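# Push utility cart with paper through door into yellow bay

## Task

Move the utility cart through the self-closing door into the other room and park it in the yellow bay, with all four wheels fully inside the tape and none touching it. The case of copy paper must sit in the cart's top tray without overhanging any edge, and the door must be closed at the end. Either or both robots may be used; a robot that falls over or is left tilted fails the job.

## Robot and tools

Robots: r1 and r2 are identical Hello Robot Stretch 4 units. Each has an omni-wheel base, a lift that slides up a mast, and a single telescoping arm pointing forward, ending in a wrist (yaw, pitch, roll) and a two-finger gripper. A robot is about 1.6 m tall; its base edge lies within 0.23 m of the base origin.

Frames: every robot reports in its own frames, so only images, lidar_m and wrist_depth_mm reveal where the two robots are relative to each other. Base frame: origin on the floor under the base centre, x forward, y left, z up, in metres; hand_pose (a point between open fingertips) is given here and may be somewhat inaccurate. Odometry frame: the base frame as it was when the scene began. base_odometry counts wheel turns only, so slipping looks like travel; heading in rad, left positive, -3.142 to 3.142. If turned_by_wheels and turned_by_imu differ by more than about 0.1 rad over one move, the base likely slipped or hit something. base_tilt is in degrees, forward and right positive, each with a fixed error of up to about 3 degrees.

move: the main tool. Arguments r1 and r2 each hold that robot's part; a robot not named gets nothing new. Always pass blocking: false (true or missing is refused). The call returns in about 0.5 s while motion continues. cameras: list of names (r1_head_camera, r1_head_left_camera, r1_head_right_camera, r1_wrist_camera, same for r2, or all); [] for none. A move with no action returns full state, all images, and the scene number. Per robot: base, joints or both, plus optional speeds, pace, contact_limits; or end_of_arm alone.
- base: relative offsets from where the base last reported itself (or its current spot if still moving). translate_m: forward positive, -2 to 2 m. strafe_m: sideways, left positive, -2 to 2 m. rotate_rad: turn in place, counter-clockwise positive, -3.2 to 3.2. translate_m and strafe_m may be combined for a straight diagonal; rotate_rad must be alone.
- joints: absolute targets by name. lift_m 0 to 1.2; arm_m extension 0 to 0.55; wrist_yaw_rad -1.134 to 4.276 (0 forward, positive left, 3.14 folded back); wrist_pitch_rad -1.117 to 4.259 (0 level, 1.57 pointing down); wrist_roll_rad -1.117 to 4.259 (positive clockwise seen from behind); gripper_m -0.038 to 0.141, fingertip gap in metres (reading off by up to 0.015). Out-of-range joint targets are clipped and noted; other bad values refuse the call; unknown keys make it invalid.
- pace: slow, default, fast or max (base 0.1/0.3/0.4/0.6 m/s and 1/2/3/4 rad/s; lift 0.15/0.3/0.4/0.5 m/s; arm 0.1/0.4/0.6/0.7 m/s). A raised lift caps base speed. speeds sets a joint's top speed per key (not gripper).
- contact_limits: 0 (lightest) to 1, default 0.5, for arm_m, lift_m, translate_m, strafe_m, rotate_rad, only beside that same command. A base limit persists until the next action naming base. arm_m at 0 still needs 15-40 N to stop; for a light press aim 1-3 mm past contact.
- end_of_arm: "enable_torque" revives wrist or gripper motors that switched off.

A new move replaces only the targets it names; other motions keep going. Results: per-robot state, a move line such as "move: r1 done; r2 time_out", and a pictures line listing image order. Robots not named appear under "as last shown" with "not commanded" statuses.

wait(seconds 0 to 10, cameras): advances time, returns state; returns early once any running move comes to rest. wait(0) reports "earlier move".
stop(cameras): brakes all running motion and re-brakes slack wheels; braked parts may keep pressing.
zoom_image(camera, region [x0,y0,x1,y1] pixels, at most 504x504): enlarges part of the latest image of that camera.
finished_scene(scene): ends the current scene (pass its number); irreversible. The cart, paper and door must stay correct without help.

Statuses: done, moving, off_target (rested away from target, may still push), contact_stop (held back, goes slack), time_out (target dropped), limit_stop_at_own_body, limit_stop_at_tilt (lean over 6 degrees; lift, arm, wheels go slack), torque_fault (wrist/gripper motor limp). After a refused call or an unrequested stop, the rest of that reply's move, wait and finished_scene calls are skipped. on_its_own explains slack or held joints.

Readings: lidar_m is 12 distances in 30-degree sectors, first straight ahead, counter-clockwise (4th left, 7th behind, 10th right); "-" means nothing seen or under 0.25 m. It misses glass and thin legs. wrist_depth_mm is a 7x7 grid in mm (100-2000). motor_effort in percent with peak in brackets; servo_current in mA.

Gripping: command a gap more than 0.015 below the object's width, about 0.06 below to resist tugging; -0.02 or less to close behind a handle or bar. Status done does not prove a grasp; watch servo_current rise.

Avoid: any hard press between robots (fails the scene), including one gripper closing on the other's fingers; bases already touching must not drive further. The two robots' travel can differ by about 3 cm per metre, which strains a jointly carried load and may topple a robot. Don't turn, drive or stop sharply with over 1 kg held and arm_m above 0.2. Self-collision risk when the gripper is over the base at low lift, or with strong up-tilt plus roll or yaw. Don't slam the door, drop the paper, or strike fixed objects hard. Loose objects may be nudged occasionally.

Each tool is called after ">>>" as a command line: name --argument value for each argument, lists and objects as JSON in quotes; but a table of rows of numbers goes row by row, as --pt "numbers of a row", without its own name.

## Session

>>> move --blocking false --cameras '["all"]'

Scene clock: 0.00 s.
r1.base_odometry: x=+0.000 y=+0.000 heading=+0.000
r1.turned_by_wheels: +0.000
r1.turned_by_imu: +0.000
r1.base_tilt: forward=-1.6 right=+1.3
r1.lidar_m: 0.96 1.73 2.02 2.40 3.92 1.60 0.85 0.77 0.78 0.89 0.77 0.78
r1.base_status: not commanded
r1.joint_positions: lift_m=+0.124 arm_m=+0.000 wrist_yaw_rad=+3.194 wrist_pitch_rad=+0.002 wrist_roll_rad=+0.000 gripper_m=+0.056
r1.joint_status: not commanded
r1.measured_speeds: all 0
r1.motor_effort: lift_m=+19 arm_m=-4 wheel_0=-2 wheel_1=+1 wheel_2=+0
r1.servo_current: wrist_yaw_rad=59 wrist_pitch_rad=46 wrist_roll_rad=46 gripper_m=39
r1.hand_pose: x=-0.1216 y=+0.0722 z=+0.3019 quat_wxyz=(-0.026, -0.001, +0.000, +1.000) (m; r1's base frame)
r1.wrist_depth_mm: - 135 - - - - - / - 123 135 - - - - / - 121 191 - - - - / 110 136 194 - - - - / 137 - - - 1618 - - / 226 - 190 1098 188 1160 1118 / 224 163 750 798 768 768 759
r2.base_odometry: x=+0.000 y=+0.000 heading=+0.000
r2.turned_by_wheels: +0.000
r2.turned_by_imu: +0.000
r2.base_tilt: forward=-0.6 right=+0.1
r2.lidar_m: 1.29 1.32 1.58 2.33 2.36 2.78 1.41 1.41 2.77 2.39 2.42 1.48
r2.base_status: not commanded
r2.joint_positions: lift_m=+0.200 arm_m=+0.000 wrist_yaw_rad=+3.211 wrist_pitch_rad=+0.001 wrist_roll_rad=+0.000 gripper_m=+0.056
r2.joint_status: not commanded
r2.measured_speeds: all 0
r2.motor_effort: lift_m=+18 arm_m=-4 wheel_0=-1 wheel_1=+1 wheel_2=+1
r2.servo_current: wrist_yaw_rad=46 wrist_pitch_rad=39 wrist_roll_rad=52 gripper_m=52
r2.hand_pose: x=-0.1229 y=+0.0671 z=+0.3779 quat_wxyz=(-0.035, -0.001, +0.000, +0.999) (m; r2's base frame)
r2.wrist_depth_mm: - - 137 - - - - / - - 137 - - - - / - 109 138 - - - - / - 140 175 - - - - / 214 - - - - - - / 213 1281 196 1255 190 1336 1182 / 208 243 866 - - 854 878
pictures: r1_head_camera, r1_head_left_camera, r1_head_right_camera, r1_wrist_camera, r2_head_camera, r2_head_left_camera, r2_head_right_camera, r2_wrist_camera
Images, in order (width x height): r1_head_camera 420x560, r1_head_left_camera 420x672, r1_head_right_camera 420x672, r1_wrist_camera 616x392, r2_head_camera 420x560, r2_head_left_camera 420x672, r2_head_right_camera 420x672, r2_wrist_camera 616x392.

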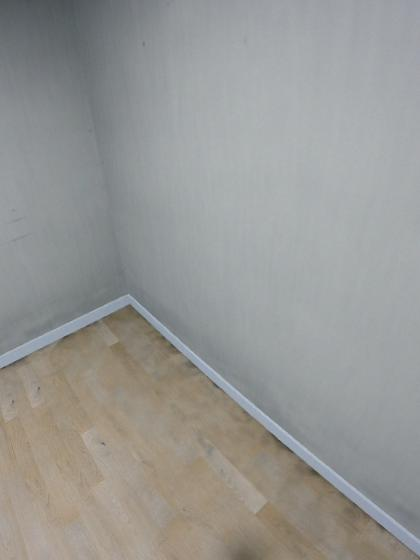

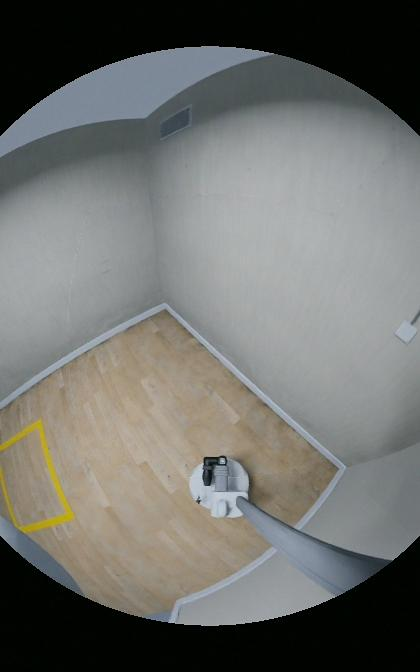

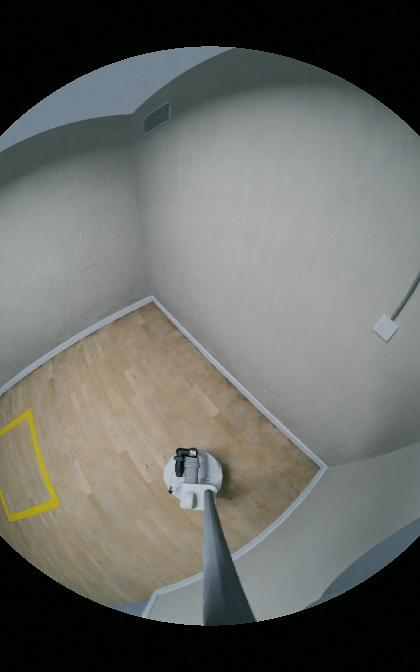

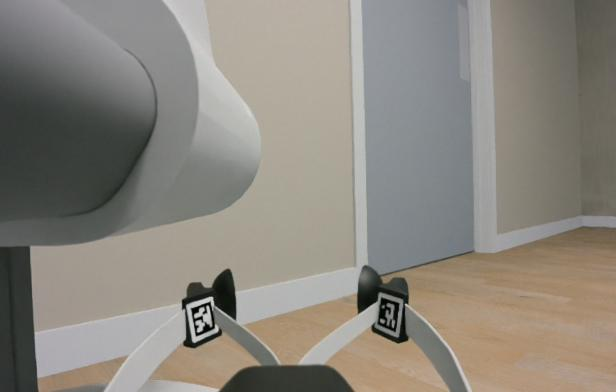

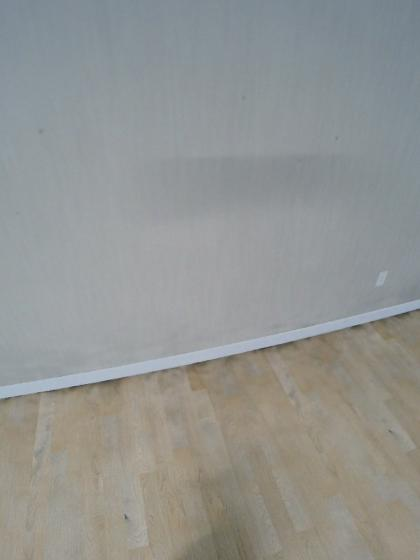

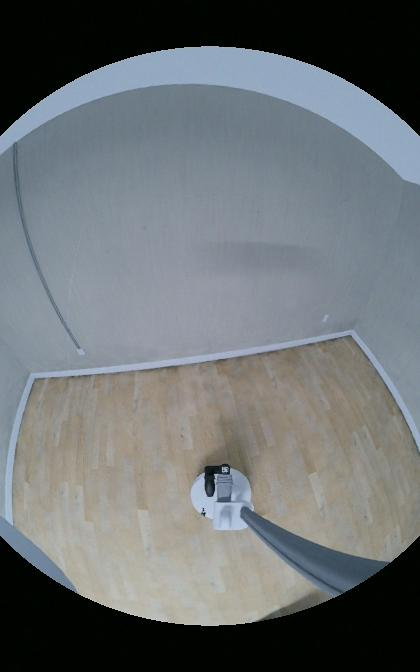

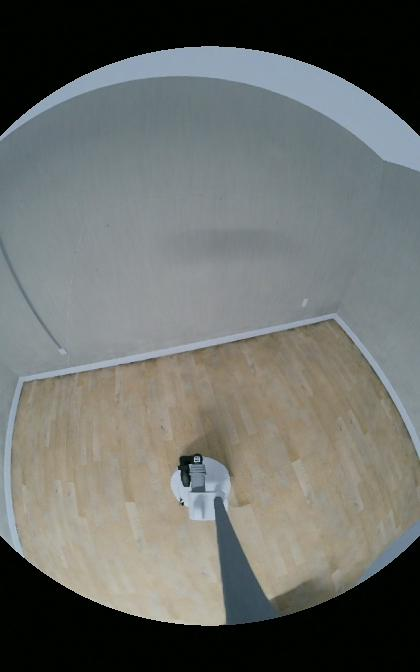

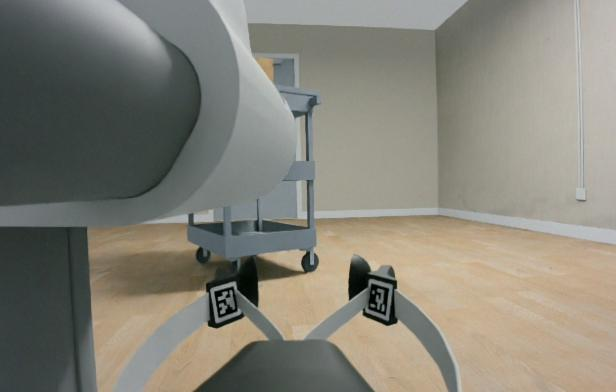

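>>> move --blocking false --r1 '{"base": {"rotate_rad": 2.4}, "joints": {"wrist_yaw_rad": 3.05}, "pace": "max"}' --r2 '{"base": {"rotate_rad": -3.1}, "joints": {"wrist_yaw_rad": 3.05}, "pace": "max"}'

>>> wait --seconds 1.5

>>> wait --seconds 1 --cameras '["r1_head_camera","r1_head_left_camera","r2_head_camera","r2_head_right_camera"]'

Scene clock: 8.87 s.
move: r1 moving; r2 moving
r1.base_odometry: x=+0.000 y=+0.000 heading=+0.506
r1.turned_by_wheels: +0.506
r1.turned_by_imu: +0.506
r1.base_tilt: forward=-1.6 right=+1.3
r1.lidar_m: 1.66 2.04 2.38 3.91 1.63 0.88 0.76 0.75 0.91 0.78 0.74 0.93
r1.base_status: rotate_rad moving
r1.joint_positions: lift_m=+0.124 arm_m=+0.000 wrist_yaw_rad=+3.052 wrist_pitch_rad=+0.002 wrist_roll_rad=+0.000 gripper_m=+0.056
r1.joint_status: wrist_yaw_rad moving
r1.measured_speeds: translate_m=+0.001 strafe_m=+0.000 rotate_rad=+1.951 lift_m=+0.000 arm_m=+0.000 wrist_yaw_rad=+0.000 wrist_pitch_rad=+0.000 wrist_roll_rad=+0.000
r1.motor_effort: lift_m=+19(20) arm_m=+2(4) wheel_0=-10(12) wheel_1=-9(10) wheel_2=-10(10)
r1.servo_current: wrist_yaw_rad=46(85) wrist_pitch_rad=39(52) wrist_roll_rad=33(65) gripper_m=39(46)
r1.hand_pose: x=-0.1086 y=+0.1128 z=+0.3019 quat_wxyz=(+0.045, -0.001, +0.000, +0.999) (m; r1's base frame)
r1.wrist_depth_mm: 137 - - - - 1182 - / 129 140 - - - 1229 - / 125 165 - - - 1229 - / 138 185 - - - 1205 - / - - - - - 1205 - / - - 190 - 188 1118 1118 / - 163 759 798 778 750 759
r2.base_odometry: x=+0.000 y=+0.000 heading=-0.506
r2.turned_by_wheels: -0.506
r2.turned_by_imu: -0.490
r2.base_tilt: forward=-0.7 right=+0.0
r2.lidar_m: 1.50 1.28 1.34 1.61 2.33 2.32 2.85 1.40 1.47 2.69 2.38 2.40
r2.base_status: rotate_rad moving
r2.joint_positions: lift_m=+0.200 arm_m=+0.000 wrist_yaw_rad=+3.053 wrist_pitch_rad=+0.001 wrist_roll_rad=+0.000 gripper_m=+0.056
r2.joint_status: wrist_yaw_rad moving
r2.measured_speeds: translate_m=+0.000 strafe_m=+0.000 rotate_rad=-1.952 lift_m=+0.000 arm_m=+0.000 wrist_yaw_rad=-0.001 wrist_pitch_rad=+0.000 wrist_roll_rad=+0.000
r2.motor_effort: lift_m=+18(18) arm_m=-4(4) wheel_0=+14(14) wheel_1=+13(14) wheel_2=+13(13)
r2.servo_current: wrist_yaw_rad=85(104) wrist_pitch_rad=46(46) wrist_roll_rad=52(65) gripper_m=46(52)
r2.hand_pose: x=-0.1086 y=+0.1126 z=+0.3779 quat_wxyz=(+0.044, -0.001, +0.000, +0.999) (m; r2's base frame)
r2.wrist_depth_mm: - 144 - - - - - / 108 144 - - - - - / 111 145 231 - - - - / 138 164 - - - - - / - - - - - - 1808 / 1308 1281 196 1308 190 1336 1182 / 931 809 878 - - 854 878
pictures: none

Scene clock: 10.23 s.
earlier move: r1 done; r2 moving
r1.base_odometry: x=+0.000 y=+0.000 heading=+2.400
r1.turned_by_wheels: +1.894
r1.turned_by_imu: +1.905
r1.base_tilt: forward=-1.6 right=+1.3
r1.lidar_m: 2.35 1.02 0.78 0.75 0.81 0.78 0.77 0.84 1.23 2.03 2.13 3.13
r1.base_status: done
r1.joint_positions: lift_m=+0.124 arm_m=+0.000 wrist_yaw_rad=+3.052 wrist_pitch_rad=+0.002 wrist_roll_rad=+0.000 gripper_m=+0.056
r1.joint_status: all done
r1.measured_speeds: all 0
r1.motor_effort: lift_m=+19(20) arm_m=+2(4) wheel_0=-2(12) wheel_1=-1(12) wheel_2=+0(13)
r1.servo_current: wrist_yaw_rad=59(85) wrist_pitch_rad=46(52) wrist_roll_rad=52(65) gripper_m=52(52)
r1.hand_pose: x=-0.1085 y=+0.1128 z=+0.3019 quat_wxyz=(+0.045, -0.001, +0.000, +0.999) (m; r1's base frame)
r1.wrist_depth_mm: 137 144 - - - - - / 128 141 - - - - - / 124 163 - - - - - / 138 182 - - - - - / - - - - - - - / - - 190 - 187 - - / 798 750 750 143 778 768 750
r2.base_odometry: x=+0.000 y=+0.000 heading=-3.100
r2.turned_by_wheels: -2.594
r2.turned_by_imu: -2.526
r2.base_tilt: forward=-0.6 right=+0.1
r2.lidar_m: 1.41 1.61 2.68 2.37 2.30 1.44 1.31 1.33 1.62 2.33 2.35 2.90
r2.base_status: rotate_rad moving
r2.joint_positions: lift_m=+0.200 arm_m=+0.000 wrist_yaw_rad=+3.052 wrist_pitch_rad=+0.001 wrist_roll_rad=+0.000 gripper_m=+0.056
r2.joint_status: all done
r2.measured_speeds: all 0
r2.motor_effort: lift_m=+18(18) arm_m=-4(4) wheel_0=+3(16) wheel_1=-2(17) wheel_2=-1(14)
r2.servo_current: wrist_yaw_rad=46(104) wrist_pitch_rad=33(46) wrist_roll_rad=46(65) gripper_m=52(52)
r2.hand_pose: x=-0.1085 y=+0.1128 z=+0.3779 quat_wxyz=(+0.045, -0.001, +0.000, +0.999) (m; r2's base frame)
r2.wrist_depth_mm: - 143 - - - - - / 108 144 - - - - - / 111 145 219 - - - - / 138 161 - - - - - / - - - - - - - / 1182 1182 193 1182 190 1281 1229 / 931 820 878 - - 854 866
wait: 1.37 of 1.5 s (r1 has come to rest)
pictures: none

Scene clock: 10.43 s.
earlier move: r2 done
r1.base_odometry: x=+0.000 y=+0.000 heading=+2.400
r1.turned_by_wheels: +0.000
r1.turned_by_imu: +0.000
r1.base_tilt: forward=-1.6 right=+1.3
r1.lidar_m: 2.35 1.00 0.79 0.75 0.82 0.78 0.76 0.84 1.25 2.01 2.14 3.17
r1.base_status: done
r1.joint_positions: lift_m=+0.124 arm_m=+0.000 wrist_yaw_rad=+3.052 wrist_pitch_rad=+0.002 wrist_roll_rad=+0.000 gripper_m=+0.056
r1.joint_status: all done
r1.measured_speeds: all 0
r1.motor_effort: lift_m=+20(20) arm_m=+1(4) wheel_0=-1(12) wheel_1=-1(12) wheel_2=+0(13)
r1.servo_current: wrist_yaw_rad=65(85) wrist_pitch_rad=39(52) wrist_roll_rad=59(65) gripper_m=39(52)
r1.hand_pose: x=-0.1085 y=+0.1128 z=+0.3019 quat_wxyz=(+0.045, -0.001, +0.000, +0.999) (m; r1's base frame)
r1.wrist_depth_mm: 137 144 - - - - - / 127 140 - - - - - / 124 163 - - - - - / 138 182 - - - - - / - - - - - - - / - - 190 - 189 - - / 809 750 741 143 778 759 750
r2.base_odometry: x=+0.000 y=+0.000 heading=-3.100
r2.turned_by_wheels: +0.000
r2.turned_by_imu: +0.000
r2.base_tilt: forward=-0.7 right=+0.0
r2.lidar_m: 1.38 1.62 2.66 2.39 2.33 1.46 1.31 1.32 1.62 2.31 2.38 2.92
r2.base_status: done
r2.joint_positions: lift_m=+0.200 arm_m=+0.000 wrist_yaw_rad=+3.052 wrist_pitch_rad=+0.001 wrist_roll_rad=+0.000 gripper_m=+0.056
r2.joint_status: all done
r2.measured_speeds: all 0
r2.motor_effort: lift_m=+18(18) arm_m=-4(4) wheel_0=+0(16) wheel_1=-2(17) wheel_2=+0(14)
r2.servo_current: wrist_yaw_rad=52(104) wrist_pitch_rad=39(46) wrist_roll_rad=46(65) gripper_m=39(52)
r2.hand_pose: x=-0.1085 y=+0.1128 z=+0.3779 quat_wxyz=(+0.045, -0.001, +0.000, +0.999) (m; r2's base frame)
r2.wrist_depth_mm: - 144 - - - - - / 108 144 - - - - - / 111 145 219 - - - - / 138 161 - - - - - / - - - - - - - / 1205 1182 193 1160 190 1336 1182 / 931 842 891 - - 854 854
wait: 0.20 of 1 s (r2 has come to rest)
pictures: r1_head_camera, r1_head_left_camera, r2_head_camera, r2_head_right_camera
Images, in order (width x height): r1_head_camera 420x560, r1_head_left_camera 420x672, r2_head_camera 420x560, r2_head_right_camera 420x672.

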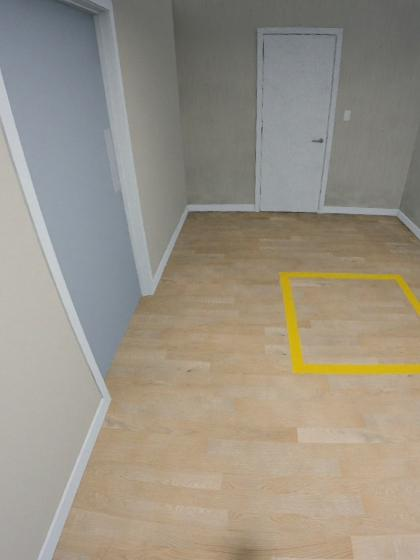

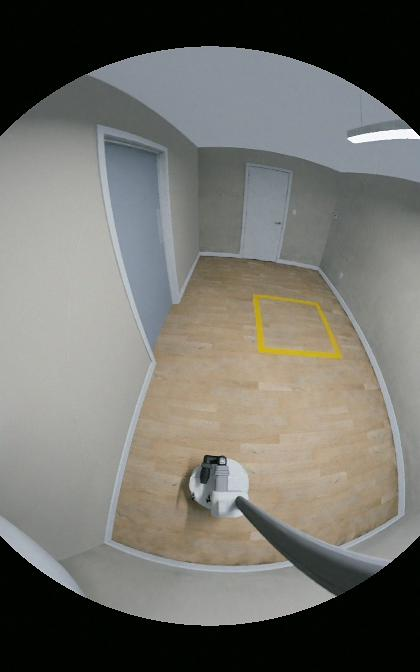

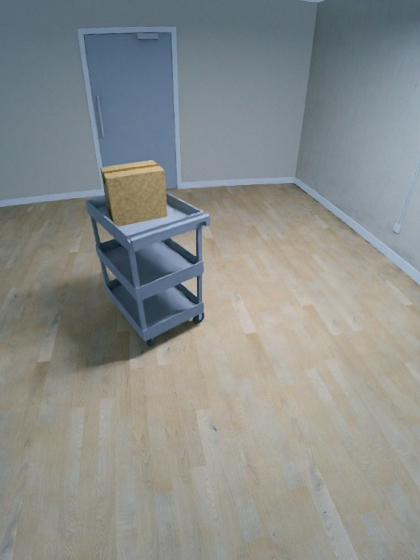

